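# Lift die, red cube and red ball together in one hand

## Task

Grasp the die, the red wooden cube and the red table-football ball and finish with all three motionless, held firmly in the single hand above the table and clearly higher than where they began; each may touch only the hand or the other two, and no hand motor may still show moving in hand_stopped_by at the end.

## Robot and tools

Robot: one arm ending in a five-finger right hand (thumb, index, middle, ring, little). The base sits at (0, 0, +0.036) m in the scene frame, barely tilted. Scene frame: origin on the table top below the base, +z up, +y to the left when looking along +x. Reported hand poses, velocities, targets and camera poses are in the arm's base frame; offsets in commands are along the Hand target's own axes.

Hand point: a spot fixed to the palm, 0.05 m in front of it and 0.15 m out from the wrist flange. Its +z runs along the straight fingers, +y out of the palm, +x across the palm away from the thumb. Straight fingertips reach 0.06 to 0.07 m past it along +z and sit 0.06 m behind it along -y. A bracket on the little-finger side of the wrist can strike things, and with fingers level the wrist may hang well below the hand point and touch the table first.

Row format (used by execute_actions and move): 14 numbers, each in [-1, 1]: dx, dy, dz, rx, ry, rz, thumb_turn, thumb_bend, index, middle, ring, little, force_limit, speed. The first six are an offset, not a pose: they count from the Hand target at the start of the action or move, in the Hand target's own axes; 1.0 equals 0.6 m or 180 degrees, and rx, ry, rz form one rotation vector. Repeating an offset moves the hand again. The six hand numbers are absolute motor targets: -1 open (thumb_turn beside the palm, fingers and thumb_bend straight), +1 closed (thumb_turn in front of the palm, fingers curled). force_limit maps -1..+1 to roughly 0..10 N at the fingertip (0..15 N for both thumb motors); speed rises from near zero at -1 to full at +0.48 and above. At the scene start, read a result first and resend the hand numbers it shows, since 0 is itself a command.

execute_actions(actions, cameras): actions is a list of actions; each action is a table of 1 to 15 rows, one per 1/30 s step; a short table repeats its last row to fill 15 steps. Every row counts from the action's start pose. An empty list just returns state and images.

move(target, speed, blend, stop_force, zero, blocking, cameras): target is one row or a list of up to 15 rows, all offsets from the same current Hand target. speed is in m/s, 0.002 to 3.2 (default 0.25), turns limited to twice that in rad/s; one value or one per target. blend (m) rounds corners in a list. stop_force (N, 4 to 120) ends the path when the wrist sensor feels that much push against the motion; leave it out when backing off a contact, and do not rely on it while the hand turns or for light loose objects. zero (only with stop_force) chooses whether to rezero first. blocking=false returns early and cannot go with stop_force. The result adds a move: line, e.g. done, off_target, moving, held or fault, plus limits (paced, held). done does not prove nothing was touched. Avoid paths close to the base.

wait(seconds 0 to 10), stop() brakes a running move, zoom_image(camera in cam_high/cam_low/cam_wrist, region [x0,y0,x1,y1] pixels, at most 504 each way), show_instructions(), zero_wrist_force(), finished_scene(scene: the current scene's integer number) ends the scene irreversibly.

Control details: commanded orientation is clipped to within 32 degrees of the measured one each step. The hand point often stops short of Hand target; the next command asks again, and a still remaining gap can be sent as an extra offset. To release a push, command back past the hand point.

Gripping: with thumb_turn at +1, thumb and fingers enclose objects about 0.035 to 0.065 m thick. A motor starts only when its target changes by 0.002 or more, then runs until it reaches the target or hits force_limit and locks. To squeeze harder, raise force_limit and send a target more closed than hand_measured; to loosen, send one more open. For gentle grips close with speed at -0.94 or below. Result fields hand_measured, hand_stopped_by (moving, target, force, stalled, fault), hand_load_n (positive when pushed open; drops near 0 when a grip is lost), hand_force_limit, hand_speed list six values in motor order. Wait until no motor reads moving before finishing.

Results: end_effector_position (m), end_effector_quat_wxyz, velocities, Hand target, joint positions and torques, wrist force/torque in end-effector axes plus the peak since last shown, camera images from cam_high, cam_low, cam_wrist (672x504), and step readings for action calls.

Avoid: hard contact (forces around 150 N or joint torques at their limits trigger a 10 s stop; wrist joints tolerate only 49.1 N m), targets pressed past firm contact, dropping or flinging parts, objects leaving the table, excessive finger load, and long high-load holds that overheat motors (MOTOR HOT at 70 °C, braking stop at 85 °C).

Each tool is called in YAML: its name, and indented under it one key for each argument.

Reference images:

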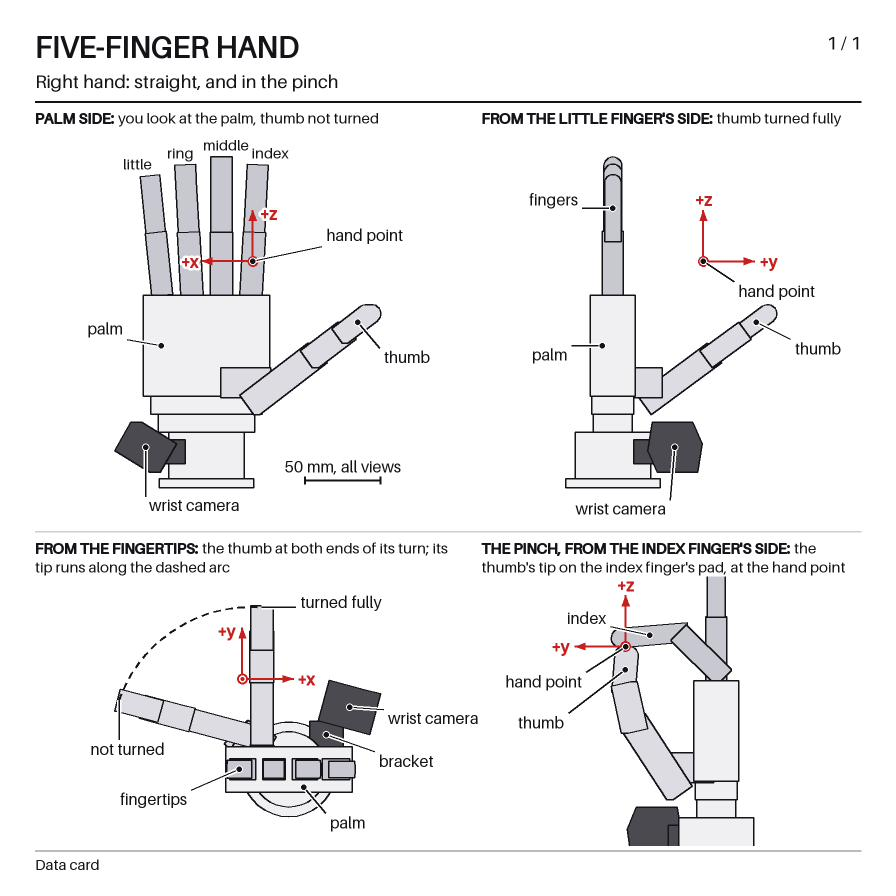

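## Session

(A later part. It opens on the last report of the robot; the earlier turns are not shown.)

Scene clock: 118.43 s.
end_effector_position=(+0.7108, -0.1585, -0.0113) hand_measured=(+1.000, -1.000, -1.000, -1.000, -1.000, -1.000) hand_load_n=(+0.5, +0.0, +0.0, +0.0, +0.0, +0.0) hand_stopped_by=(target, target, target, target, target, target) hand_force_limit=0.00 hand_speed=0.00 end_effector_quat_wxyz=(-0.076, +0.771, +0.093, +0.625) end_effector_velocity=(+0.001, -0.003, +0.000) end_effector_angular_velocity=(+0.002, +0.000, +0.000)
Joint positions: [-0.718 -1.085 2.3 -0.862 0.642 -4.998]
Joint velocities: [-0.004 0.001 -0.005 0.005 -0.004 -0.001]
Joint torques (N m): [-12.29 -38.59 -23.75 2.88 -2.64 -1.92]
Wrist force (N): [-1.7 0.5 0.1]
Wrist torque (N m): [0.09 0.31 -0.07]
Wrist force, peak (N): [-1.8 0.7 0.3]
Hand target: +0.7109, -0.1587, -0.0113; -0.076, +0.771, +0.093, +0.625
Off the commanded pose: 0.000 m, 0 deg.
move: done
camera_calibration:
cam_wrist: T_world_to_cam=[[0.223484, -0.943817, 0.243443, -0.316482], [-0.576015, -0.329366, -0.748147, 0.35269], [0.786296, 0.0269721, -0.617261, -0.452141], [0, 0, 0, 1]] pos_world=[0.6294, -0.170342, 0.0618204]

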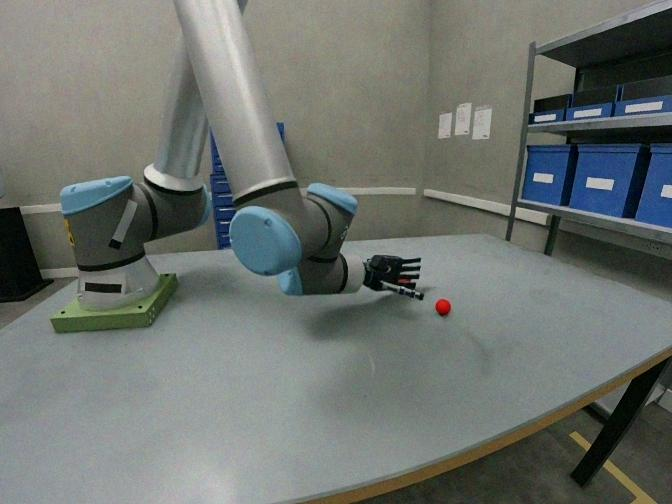

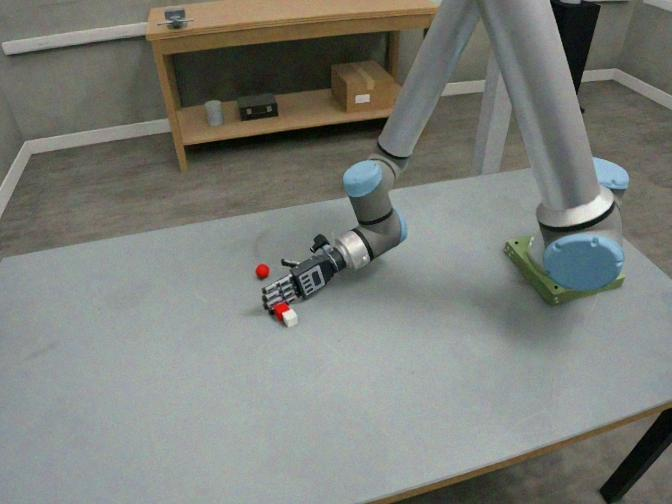

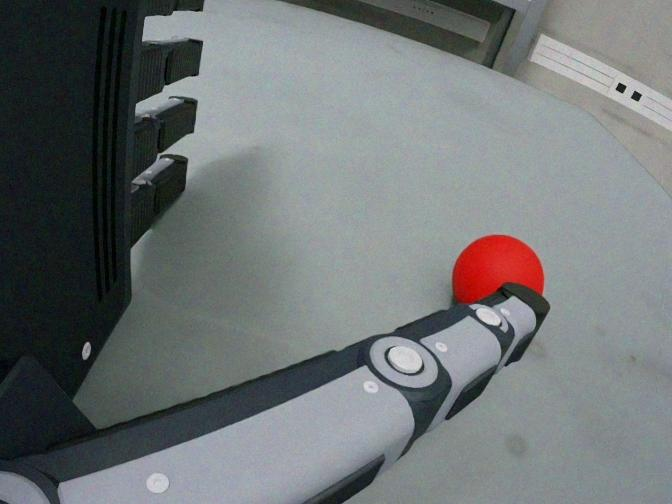

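move:
  target:
    - [0.1467,0,-0.0312,0,0,0,1,-1,-1,-1,-1,-1,0,0]
    - [0.1318,0.1525,0.0492,-0.0761,0,0.0162,1,-1,0.4,0,0,0,0,0]
  speed: 0.2

zoom_image:
  camera: "cam_low"
  region: [220, 210, 340, 340]

Scene clock: 126.80 s.
end_effector_position=(+0.7766, -0.2368, +0.0598) hand_measured=(+1.000, -1.000, +0.400, +0.000, +0.000, +0.000) hand_load_n=(+0.0, +0.0, +0.0, +0.0, +0.0, +0.0) hand_stopped_by=(target, target, target, target, target, target) hand_force_limit=0.00 hand_speed=0.00 end_effector_quat_wxyz=(+0.001, +0.777, -0.002, +0.629)
Joint positions: [-0.647 -1.16 2.161 -0.741 0.944 -4.865]
Joint velocities: within noise
Joint torques (N m): [-9.32 -66.51 -15.88 1.65 0.46 0.33]
Wrist force (N): [-1.7 0.0 0.2]
Wrist torque (N m): [0.01 0.31 -0.07]
Wrist force, peak (N): [-3.3 0.6 1.0]
Hand target: +0.7766, -0.2368, +0.0598; +0.001, +0.777, -0.002, +0.629
Off the commanded pose: 0.000 m, 0 deg.
move: done
camera_calibration:
cam_wrist: T_world_to_cam=[[-0.0113431, -0.9699, 0.243241, -0.24618], [-0.638928, -0.180091, -0.747889, 0.502149], [0.769183, -0.163897, -0.617653, -0.489783], [0, 0, 0, 1]] pos_world=[0.694777, -0.228612, 0.132917]

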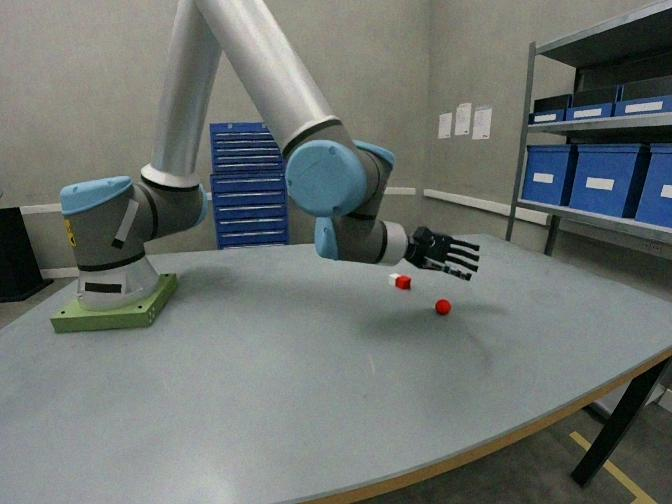

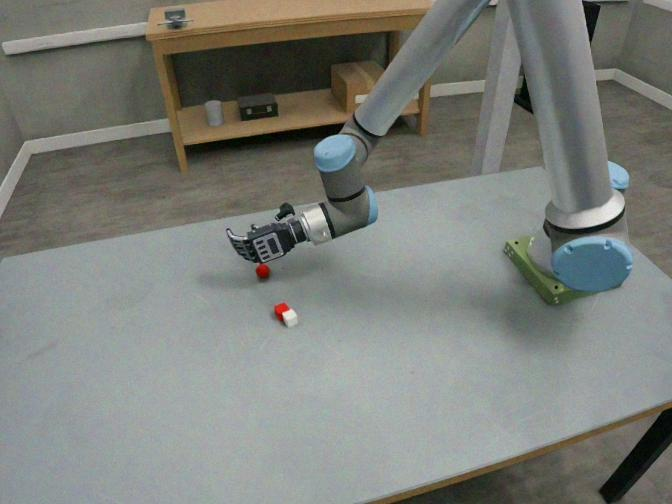

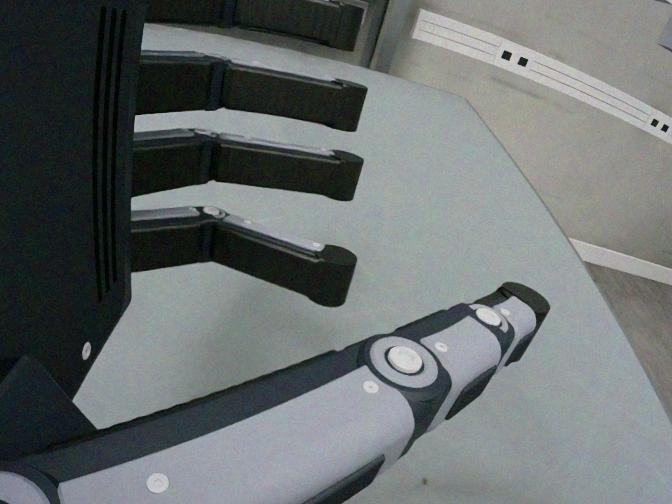

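Scaled by 3.877 from the camera's 672x504 image, which has a finer 960x720 frame.

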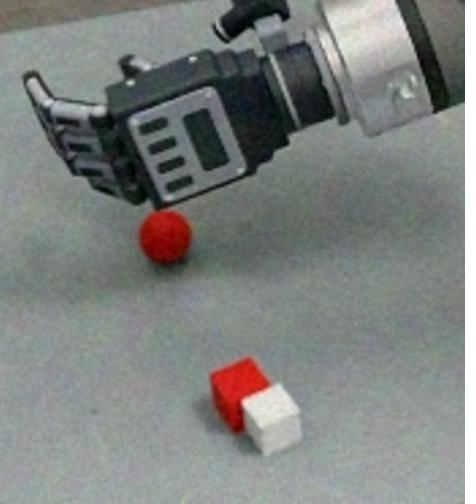

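move:
  target: [-0.0576,0,0.0122,0,0,0,1,-1,0.4,0,0,0,0,0]
  speed: 0.1

zoom_image:
  camera: "cam_high"
  region: [390, 230, 490, 330]

Scene clock: 130.30 s.
end_effector_position=(+0.7765, -0.2368, +0.0244) hand_measured=(+1.000, -1.000, +0.400, +0.000, +0.000, +0.000) hand_load_n=(+0.0, +0.0, +0.0, +0.0, +0.0, +0.0) hand_stopped_by=(target, target, target, target, target, target) hand_force_limit=0.00 hand_speed=0.00 end_effector_quat_wxyz=(+0.001, +0.777, -0.002, +0.629)
Joint positions: [-0.647 -1.1 2.168 -0.809 0.944 -4.865]
Joint velocities: within noise
Joint torques (N m): [6.56 -69.14 -22.89 2.08 1.41 -0.21]
Wrist force (N): [-1.5 0.2 -0.1]
Wrist torque (N m): [0.05 0.29 -0.06]
Wrist force, peak (N): [-2.5 0.3 0.3]
Hand target: +0.7766, -0.2368, +0.0245; +0.001, +0.777, -0.002, +0.629
Off the commanded pose: 0.000 m, 0 deg.
move: done
camera_calibration:
cam_wrist: T_world_to_cam=[[-0.0113275, -0.969895, 0.24326, -0.237582], [-0.638978, -0.180104, -0.747844, 0.475636], [0.769142, -0.163909, -0.617701, -0.51154], [0, 0, 0, 1]] pos_world=[0.694677, -0.228612, 0.0975165]

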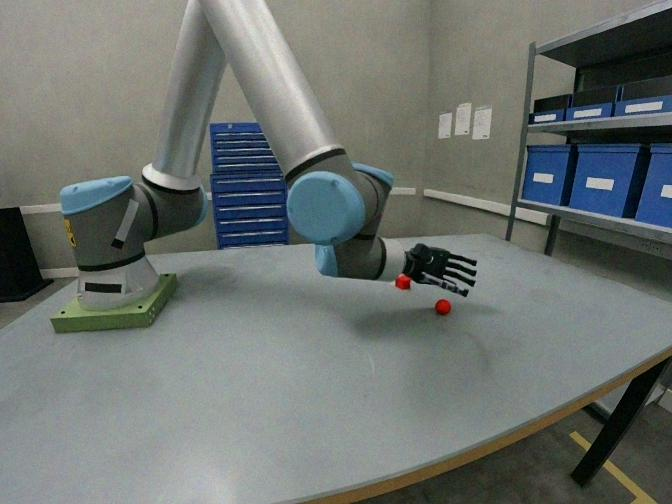

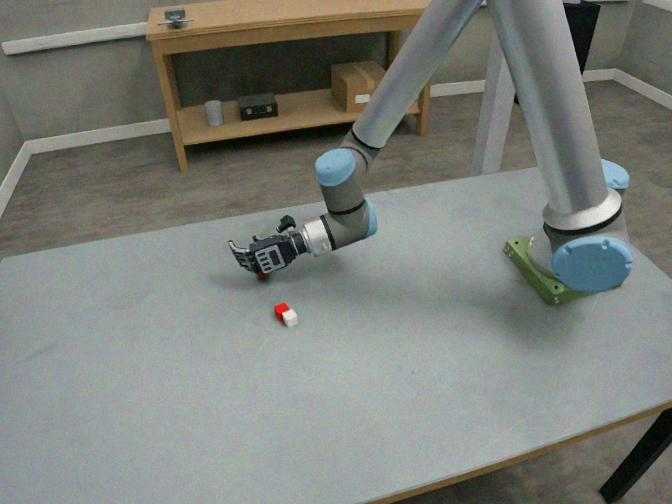

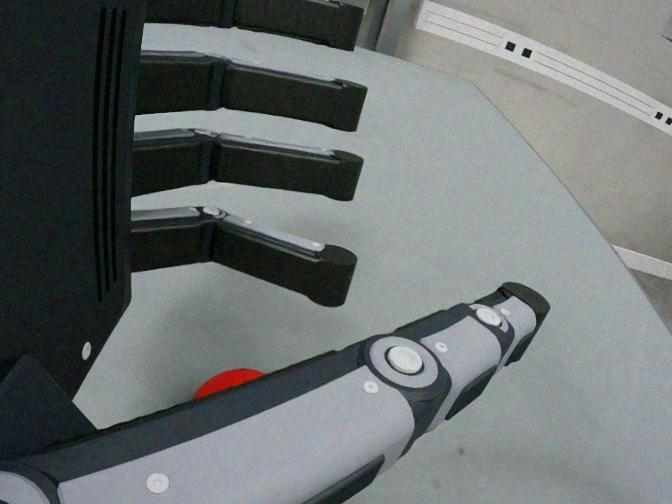

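Scaled by 5.040 from the camera's 672x504 image, which has a finer 960x720 frame.

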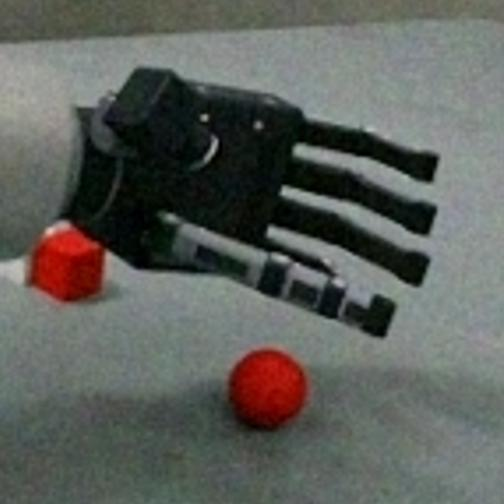

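move:
  target: [-0.0742,0,0.0055,0,0,0,1,-1,0.4,0,0,0,0,0]
  speed: 0.03
  stop_force: 4

zoom_image:
  camera: "cam_high"
  region: [390, 240, 490, 330]

Scene clock: 135.97 s.
end_effector_position=(+0.7706, -0.2367, -0.0198) hand_measured=(+1.000, -1.000, +0.400, +0.000, +0.000, +0.000) hand_load_n=(+0.0, +0.0, +0.5, +0.0, +0.0, +0.0) hand_stopped_by=(target, target, target, target, target, target) hand_force_limit=0.00 hand_speed=0.00 end_effector_quat_wxyz=(+0.001, +0.777, -0.002, +0.629)
Joint positions: [-0.653 -1.027 2.183 -0.896 0.937 -4.867]
Joint velocities: within noise
Joint torques (N m): [8.45 -70.7 -25.37 1.65 -0.17 -0.01]
Wrist force (N): [-1.4 0.1 0.3]
Wrist torque (N m): [0.02 0.26 -0.05]
Wrist force, peak (N): [-1.9 0.4 0.0]
Hand target: +0.7706, -0.2367, -0.0198; +0.001, +0.777, -0.002, +0.629
Off the commanded pose: 0.000 m, 0 deg.
move: done
camera_calibration:
cam_wrist: T_world_to_cam=[[-0.0113617, -0.969896, 0.243255, -0.226801], [-0.638871, -0.180103, -0.747935, 0.438836], [0.76923, -0.163907, -0.617592, -0.534293], [0, 0, 0, 1]] pos_world=[0.688777, -0.228512, 0.0534172]

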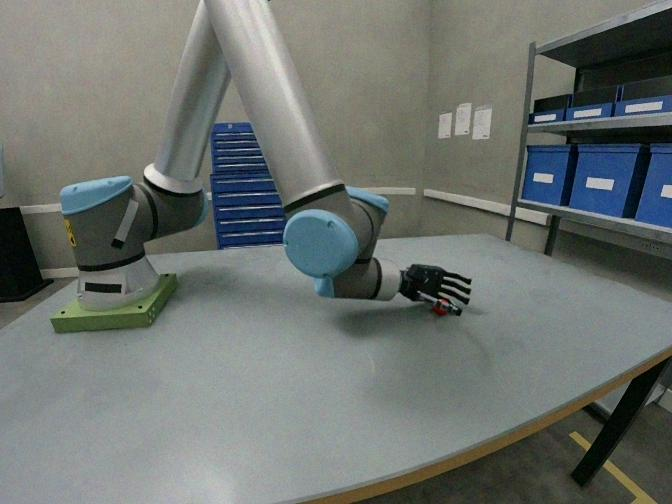

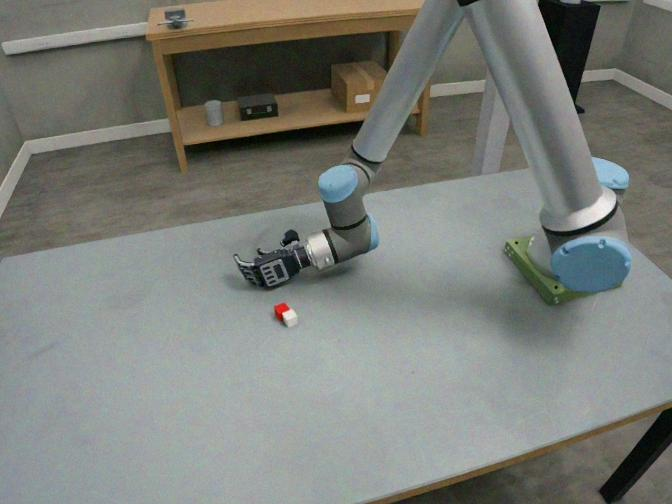

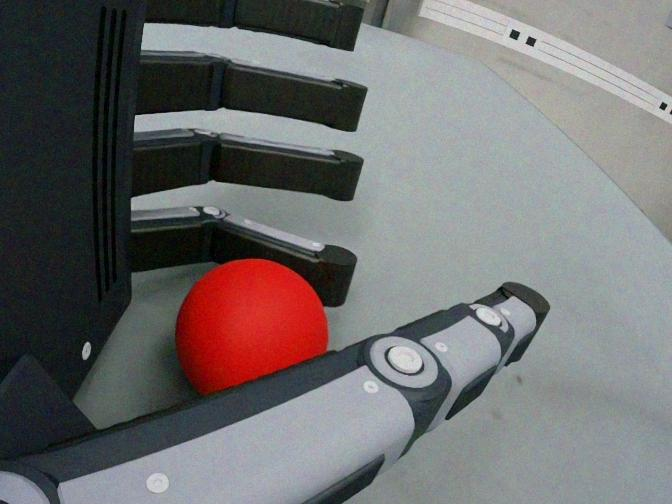

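Scaled by 5.040 from the camera's 672x504 image, which has a finer 960x720 frame.

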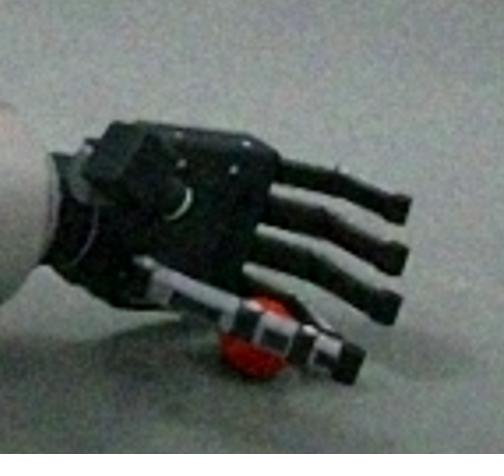

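move:
  target:
    - [0,0.015,-0.004,0,0,0,1,-1,0.4,0,0,0,0,-0.7]
    - [0,0.015,-0.004,0,0,0,1,-1,1,0,0,0,0,-0.7]
  speed: 0.04

zoom_image:
  camera: "cam_wrist"
  region: [40, 180, 360, 500]

Scene clock: 140.67 s.
end_effector_position=(+0.7683, -0.2457, -0.0193) hand_measured=(+1.000, -1.000, +0.894, +0.000, +0.000, +0.000) hand_load_n=(+0.0, +0.0, +6.5, +0.0, +0.0, +0.0) hand_stopped_by=(target, target, force, target, target, target) hand_force_limit=0.00 hand_speed=-0.70 end_effector_quat_wxyz=(+0.001, +0.777, -0.002, +0.629)
Joint positions: [-0.67 -1.026 2.181 -0.891 0.921 -4.873]
Joint velocities: within noise
Joint torques (N m): [14.56 -42.37 -12.17 -2.97 1.93 0.81]
Wrist force (N): [-1.7 -0.1 0.3]
Wrist torque (N m): [0.00 0.29 -0.07]
Wrist force, peak (N): [-2.1 0.2 0.0]
Hand target: +0.7682, -0.2457, -0.0193; +0.001, +0.777, -0.002, +0.629
Off the commanded pose: 0.000 m, 0 deg.
move: done
camera_calibration:
cam_wrist: T_world_to_cam=[[-0.0113617, -0.969896, 0.243255, -0.235678], [-0.638871, -0.180103, -0.747935, 0.43612], [0.76923, -0.163907, -0.617592, -0.53369], [0, 0, 0, 1]] pos_world=[0.686477, -0.237512, 0.0539172]

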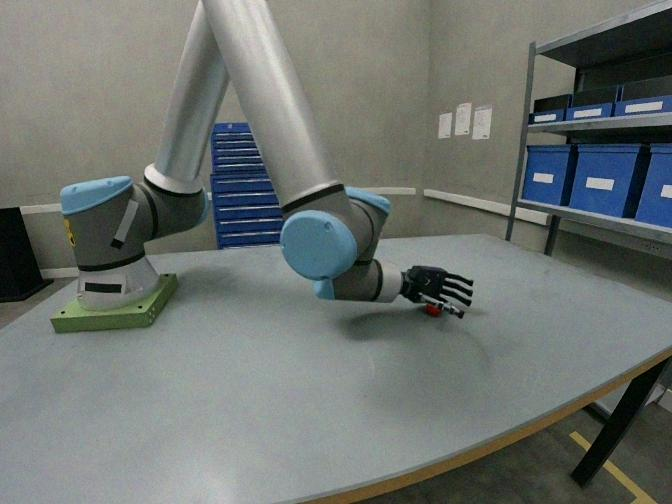

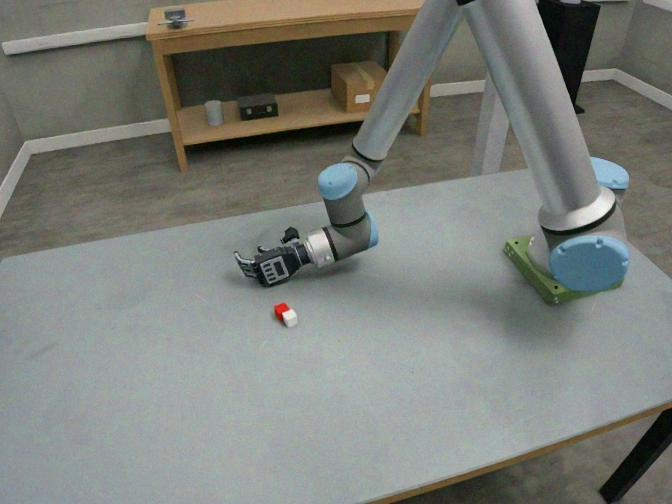

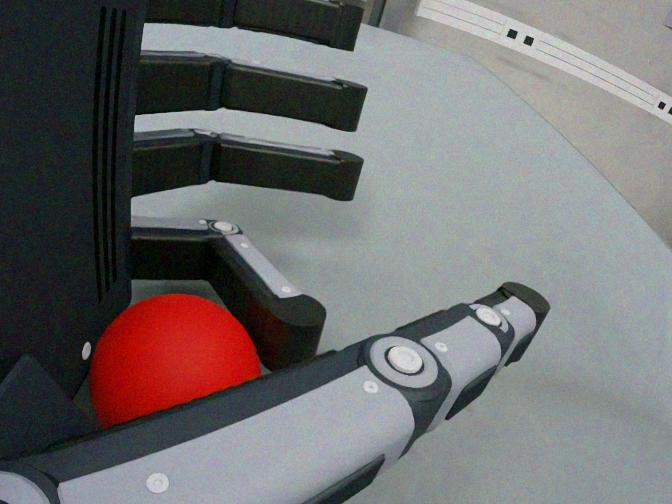

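Scaled by 1.575 from the camera's 672x504 image, which has a finer 960x720 frame.

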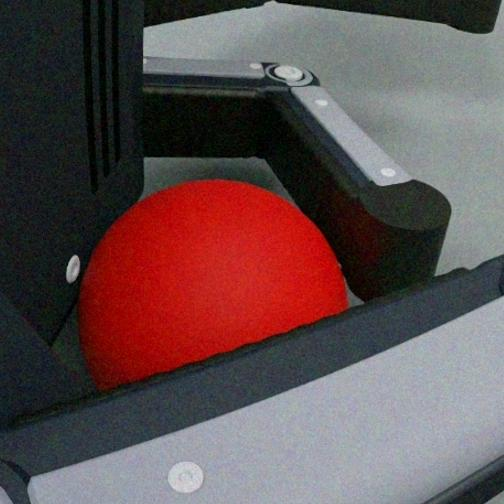

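move:
  target: [0,0,0,0,0,0,1,-1,0.98,0,0,0,0.4,-0.7]
  cameras: ["cam_wrist"]

move:
  target: [0.163,0,-0.0347,0,0,0,1,-1,0.98,0,0,0,0.4,-0.7]
  speed: 0.1

zoom_image:
  camera: "cam_high"
  region: [380, 200, 480, 300]

zoom_image:
  camera: "cam_low"
  region: [250, 280, 320, 350]

Scene clock: 144.97 s.
end_effector_position=(+0.7682, -0.2457, -0.0193) hand_measured=(+1.000, -1.000, +0.910, +0.000, +0.000, +0.000) hand_load_n=(+0.5, +0.0, +11.5, +0.0, +0.0, +0.0) hand_stopped_by=(target, target, force, target, target, target) hand_force_limit=0.40 hand_speed=-0.70 end_effector_quat_wxyz=(+0.001, +0.777, -0.002, +0.629)
Joint positions: [-0.67 -1.026 2.181 -0.891 0.921 -4.873]
Joint velocities: within noise
Joint torques (N m): [12.83 -47.55 -7.99 -2.89 0.98 0.86]
Wrist force (N): [-1.7 0.3 0.4]
Wrist torque (N m): [0.04 0.29 -0.06]
Wrist force, peak (N): [-2.4 0.1 0.4]
Hand target: +0.7682, -0.2457, -0.0193; +0.001, +0.777, -0.002, +0.629
Off the commanded pose: 0.000 m, 0 deg.
move: done
camera_calibration:
cam_wrist: T_world_to_cam=[[-0.0113617, -0.969896, 0.243255, -0.235679], [-0.638871, -0.180103, -0.747935, 0.436056], [0.76923, -0.163907, -0.617592, -0.533613], [0, 0, 0, 1]] pos_world=[0.686377, -0.237512, 0.0539172]
Images, in order (width x height): cam_wrist 672x504.

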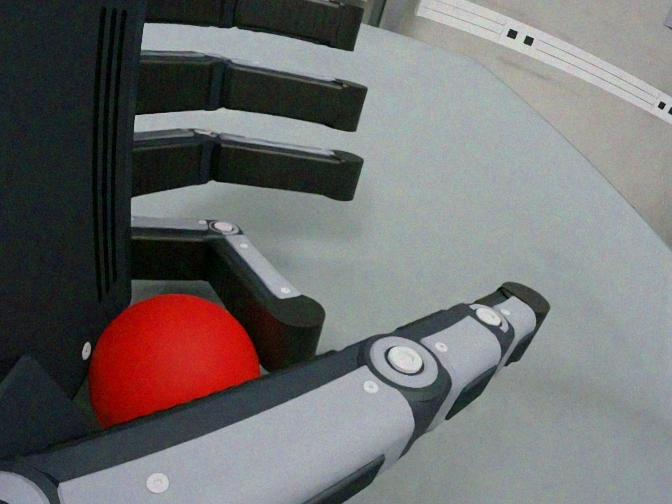

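Scene clock: 146.30 s.
end_effector_position=(+0.7683, -0.2459, +0.0808) hand_measured=(+1.000, -1.000, +0.910, +0.000, +0.000, +0.000) hand_load_n=(+0.0, +0.0, +11.5, +0.0, +0.0, +0.0) hand_stopped_by=(target, target, force, target, target, target) hand_force_limit=0.40 hand_speed=-0.70 end_effector_quat_wxyz=(+0.001, +0.777, -0.002, +0.630) end_effector_velocity=(+0.000, +0.001, -0.001) end_effector_angular_velocity=(-0.001, -0.001, +0.001)
Joint positions: [-0.67 -1.199 2.163 -0.7 0.921 -4.873]
Joint velocities: [0.001 0.002 0.001 -0.005 0 0]
Joint torques (N m): [-7.87 -38.56 -13.05 -3.43 -2.38 -2.94]
Wrist force (N): [-1.8 0.1 0.2]
Wrist torque (N m): [0.02 0.30 -0.08]
Wrist force, peak (N): [-3.2 0.4 0.4]
Hand target: +0.7682, -0.2458, +0.0807; +0.001, +0.777, -0.002, +0.629
Off the commanded pose: 0.000 m, 0 deg.
move: done
camera_calibration:
cam_wrist: T_world_to_cam=[[-0.0113335, -0.969879, 0.243323, -0.260247], [-0.638764, -0.180195, -0.748004, 0.510869], [0.769319, -0.163904, -0.617482, -0.471978], [0, 0, 0, 1]] pos_world=[0.686478, -0.237711, 0.154018]

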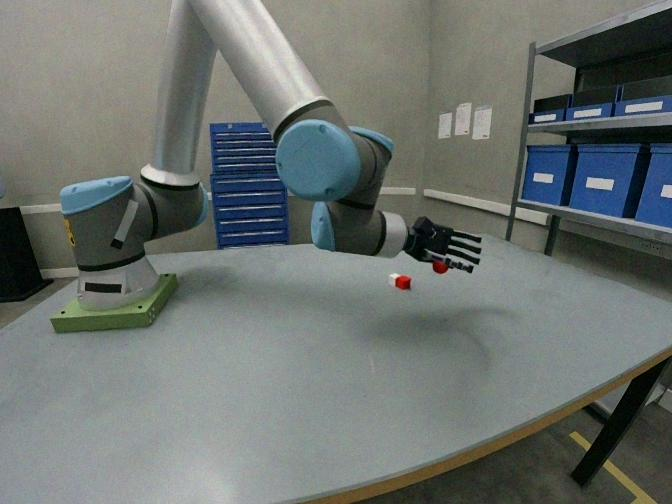

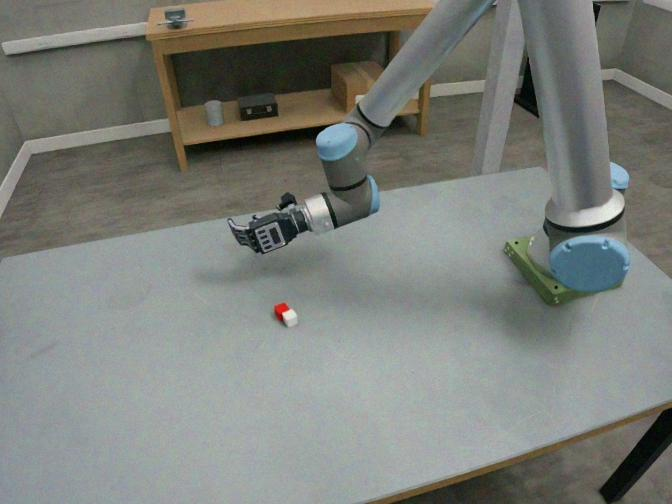

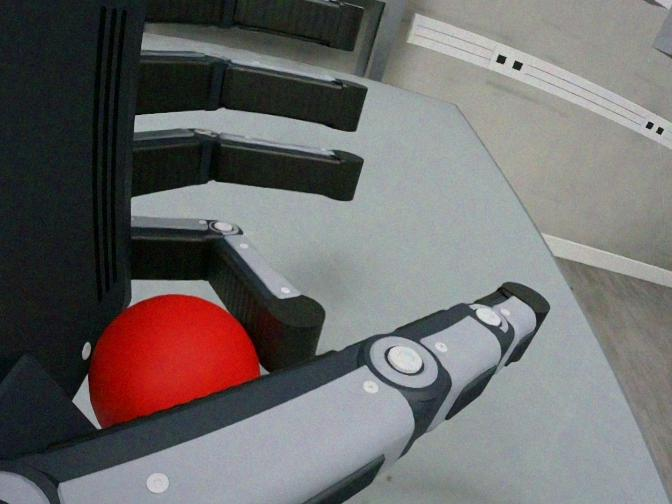

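Scaled by 5.040 from the camera's 672x504 image, which has a finer 960x720 frame.

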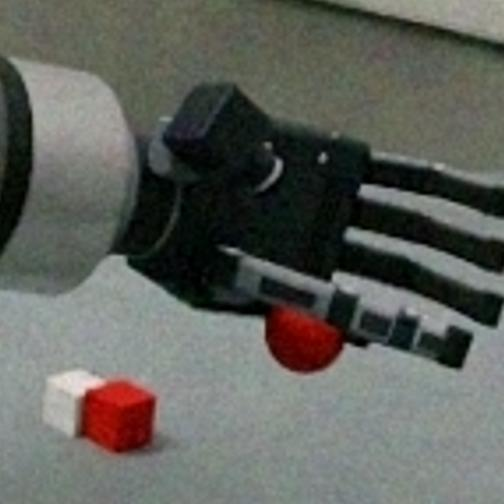

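Scaled by 7.200 from the camera's 672x504 image, which has a finer 960x720 frame.

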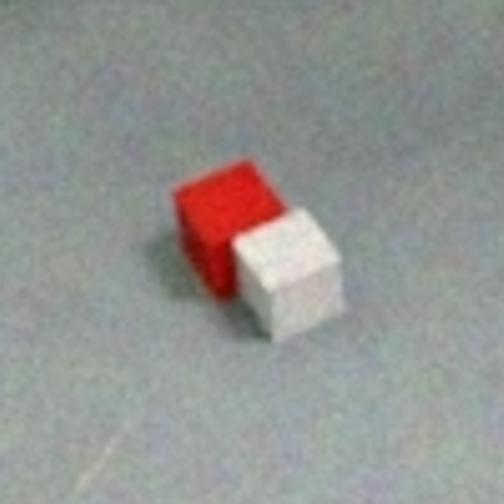

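move:
  target: [0.0087,-0.3273,-0.1143,0.307,-0.433,0.1468,1,-1,0.98,-0.3,-1,-1,0.4,-0.7]
  speed: 0.25

zoom_image:
  camera: "cam_wrist"
  region: [280, 100, 672, 400]

zoom_image:
  camera: "cam_low"
  region: [220, 240, 340, 360]

Scene clock: 163.23 s.
end_effector_position=(+0.7030, -0.0492, +0.1003) hand_measured=(+1.000, -1.000, +0.910, -0.300, -1.000, -1.000) hand_load_n=(+0.0, +0.0, +11.5, +0.0, +0.0, -0.5) hand_stopped_by=(target, target, force, target, target, target) hand_force_limit=0.40 hand_speed=-0.70 end_effector_quat_wxyz=(-0.458, +0.881, +0.108, -0.056)
Joint positions: [-0.494 -0.752 1.477 1.61 0.919 -5.72]
Joint velocities: within noise
Joint torques (N m): [-6.82 -90.14 -16.12 6.06 -2.36 1.49]
Wrist force (N): [-0.6 0.5 0.2]
Wrist torque (N m): [0.17 -0.01 -0.01]
Wrist force, peak (N): [-2.6 0.4 0.6]
Hand target: +0.7029, -0.0492, +0.1004; -0.458, +0.881, +0.108, -0.056
Off the commanded pose: 0.000 m, 0 deg.
move: done
camera_calibration:
cam_wrist: T_world_to_cam=[[0.377072, -0.528872, -0.760336, -0.225633], [-0.720458, -0.683378, 0.118047, 0.464904], [-0.582028, 0.503278, -0.638713, 0.607465], [0, 0, 0, 1]] pos_world=[0.773585, -0.107349, 0.161558]

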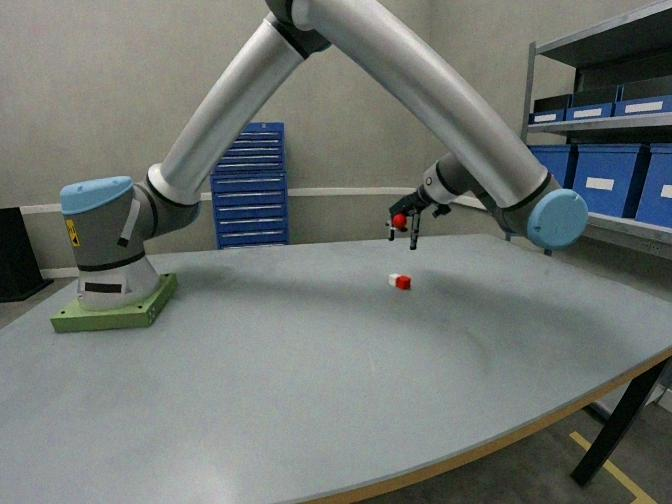

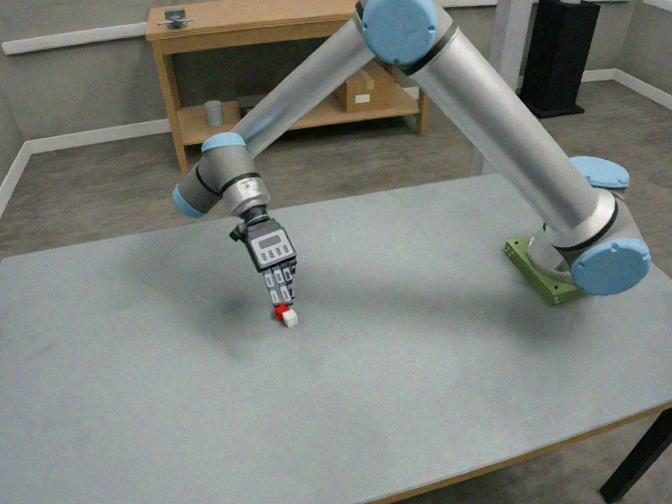

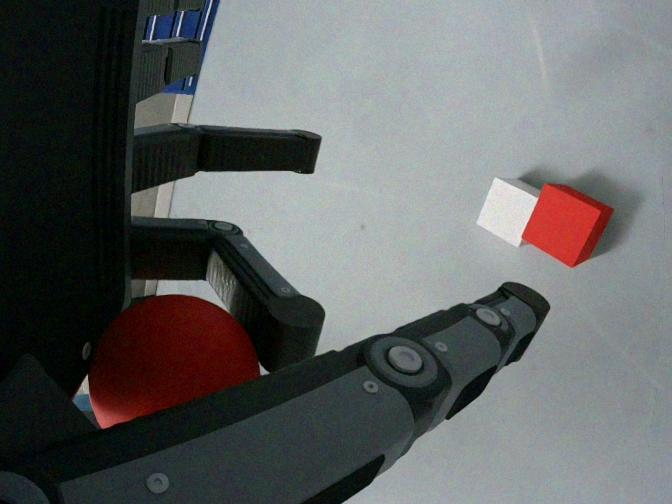

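Scaled by 1.286 from the camera's 672x504 image, which has a finer 960x720 frame.

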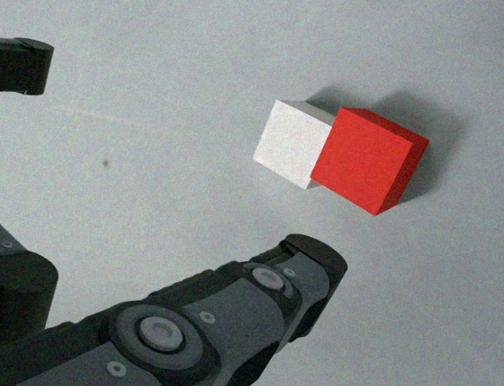

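Scaled by 4.200 from the camera's 672x504 image, which has a finer 960x720 frame.

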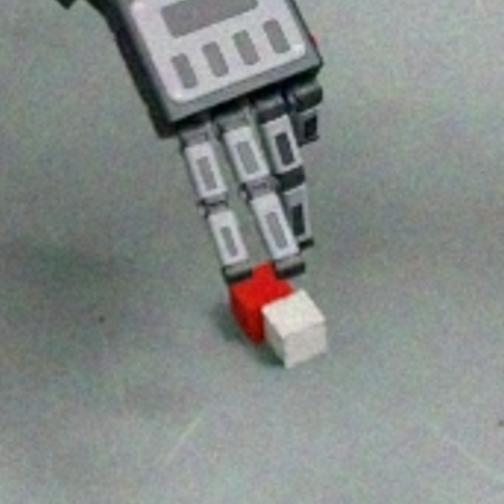

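move:
  target: [-0.0067,0.1092,0.0765,0,0,0,1,-1,0.98,-0.3,-1,-1,0.4,-0.7]
  speed: 0.15

zoom_image:
  camera: "cam_wrist"
  region: [280, 100, 672, 400]

zoom_image:
  camera: "cam_low"
  region: [240, 260, 340, 360]

Scene clock: 169.20 s.
end_effector_position=(+0.6990, -0.0502, +0.0203) hand_measured=(+1.000, -1.000, +0.910, -0.300, -1.000, -1.000) hand_load_n=(+0.0, +0.0, +11.5, +0.0, +0.0, +0.0) hand_stopped_by=(target, target, force, target, target, target) hand_force_limit=0.40 hand_speed=-0.70 end_effector_quat_wxyz=(-0.458, +0.880, +0.108, -0.056)
Joint positions: [-0.497 -0.664 1.486 1.516 0.922 -5.723]
Joint velocities: within noise
Joint torques (N m): [3.62 -95.49 -32.3 6.22 0.01 -0.92]
Wrist force (N): [-0.5 0.7 0.2]
Wrist torque (N m): [0.19 -0.03 0.00]
Wrist force, peak (N): [-1.2 2.1 1.3]
Hand target: +0.6991, -0.0502, +0.0204; -0.458, +0.881, +0.108, -0.056
Off the commanded pose: 0.000 m, 0 deg.
move: done
camera_calibration:
cam_wrist: T_world_to_cam=[[0.376751, -0.528746, -0.760583, -0.285197], [-0.720476, -0.683339, 0.118162, 0.470791], [-0.582214, 0.503464, -0.638397, 0.554678], [0, 0, 0, 1]] pos_world=[0.769583, -0.108348, 0.0815588]

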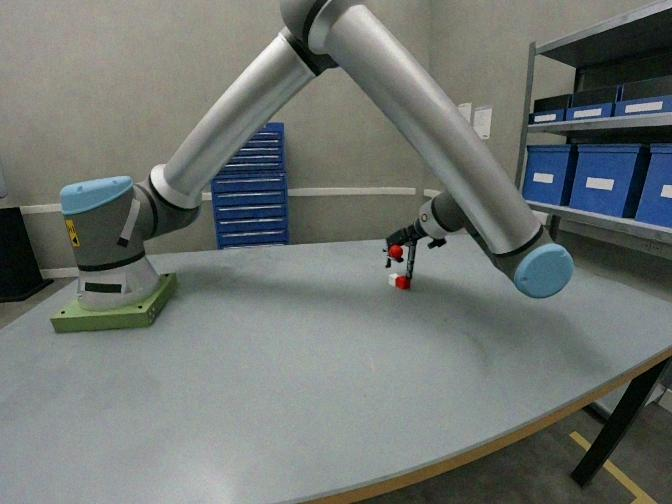

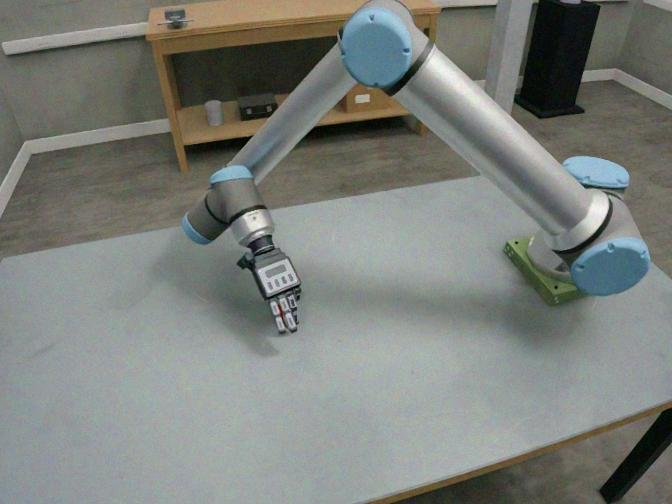

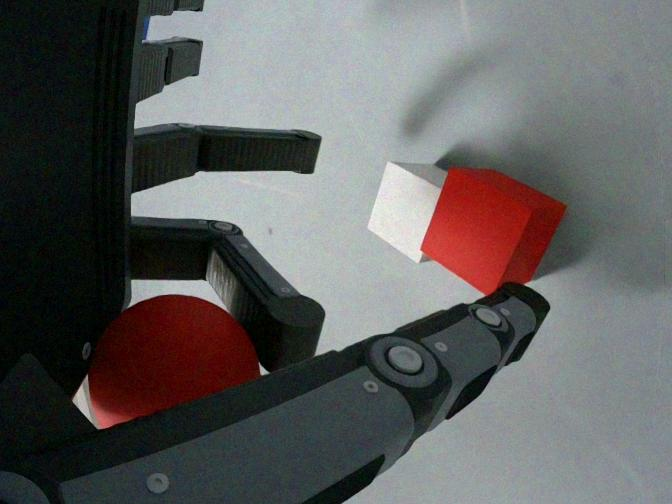

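Scaled by 1.286 from the camera's 672x504 image, which has a finer 960x720 frame.

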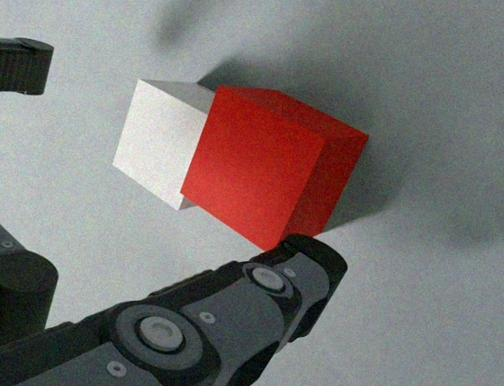

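Scaled by 5.040 from the camera's 672x504 image, which has a finer 960x720 frame.

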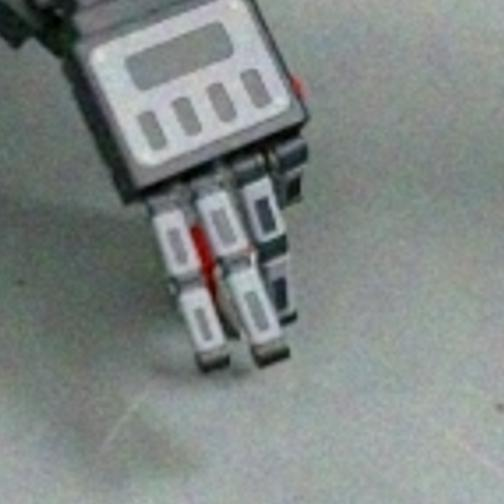

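move:
  target: [0,0.0417,0.0353,0,0,0,1,-1,0.98,-0.3,-1,-1,0.4,-0.7]
  speed: 0.03
  stop_force: 4

zoom_image:
  camera: "cam_wrist"
  region: [280, 100, 672, 400]

zoom_image:
  camera: "cam_high"
  region: [360, 220, 440, 300]

Scene clock: 177.40 s.
end_effector_position=(+0.6984, -0.0473, -0.0123) hand_measured=(+1.000, -1.000, +0.910, -0.300, -1.000, -1.000) hand_load_n=(+0.0, +0.0, +11.5, +0.0, +0.0, +0.0) hand_stopped_by=(target, target, force, target, target, target) hand_force_limit=0.40 hand_speed=-0.70 end_effector_quat_wxyz=(-0.458, +0.881, +0.108, -0.056)
Joint positions: [-0.495 -0.626 1.484 1.478 0.919 -5.72]
Joint velocities: within noise
Joint torques (N m): [0.95 -101.6 -24.3 6.5 -1.38 -0.08]
Wrist force (N): [-0.6 0.9 0.5]
Wrist torque (N m): [0.21 -0.03 0.00]
Wrist force, peak (N): [-1.2 1.1 0.3]
Hand target: +0.6984, -0.0473, -0.0123; -0.458, +0.881, +0.108, -0.056
Off the commanded pose: 0.000 m, 0 deg.
move: done
camera_calibration:
cam_wrist: T_world_to_cam=[[0.376817, -0.528803, -0.76051, -0.308294], [-0.720525, -0.683297, 0.118109, 0.476237], [-0.58211, 0.503461, -0.638494, 0.531982], [0, 0, 0, 1]] pos_world=[0.768984, -0.105448, 0.0489586]

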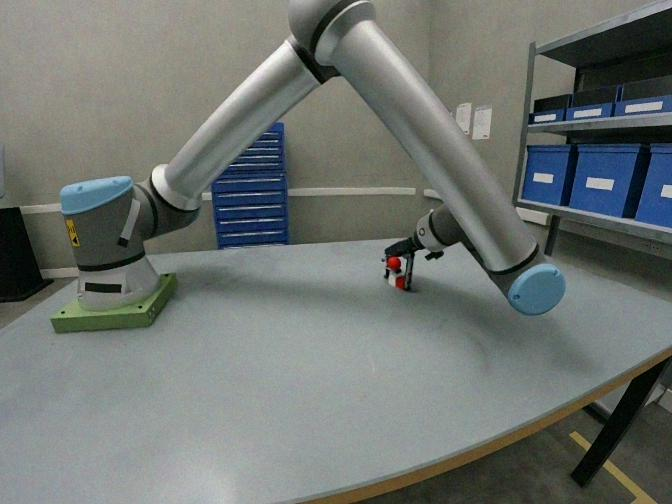

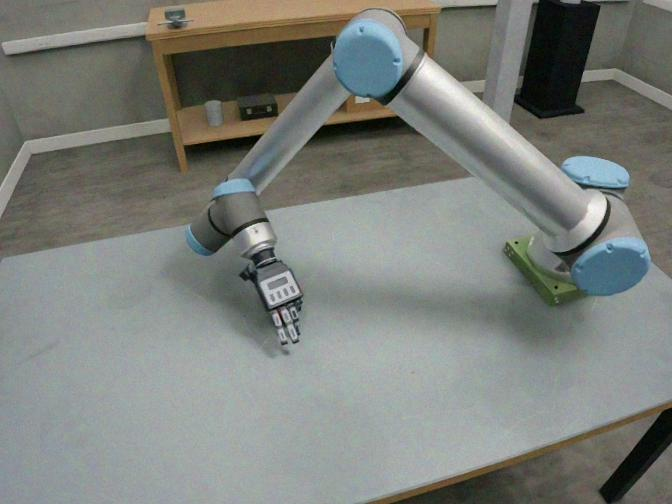

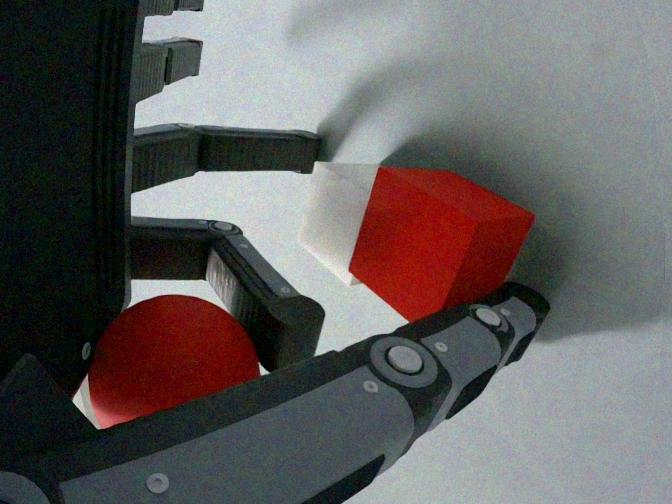

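Scaled by 1.286 from the camera's 672x504 image, which has a finer 960x720 frame.

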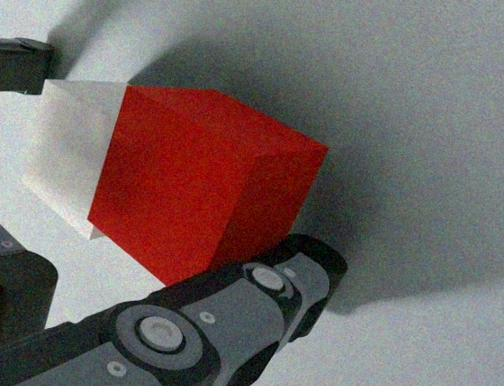

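Scaled by 6.300 from the camera's 672x504 image, which has a finer 960x720 frame.

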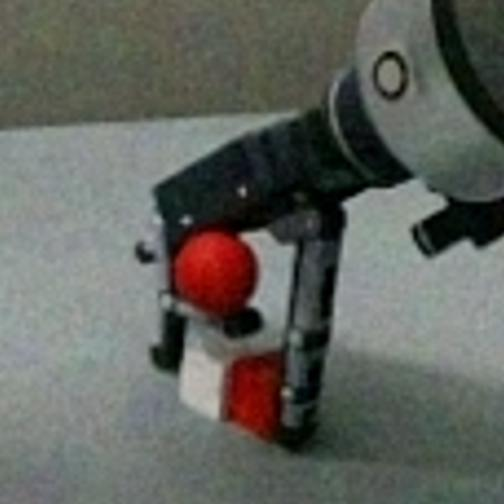

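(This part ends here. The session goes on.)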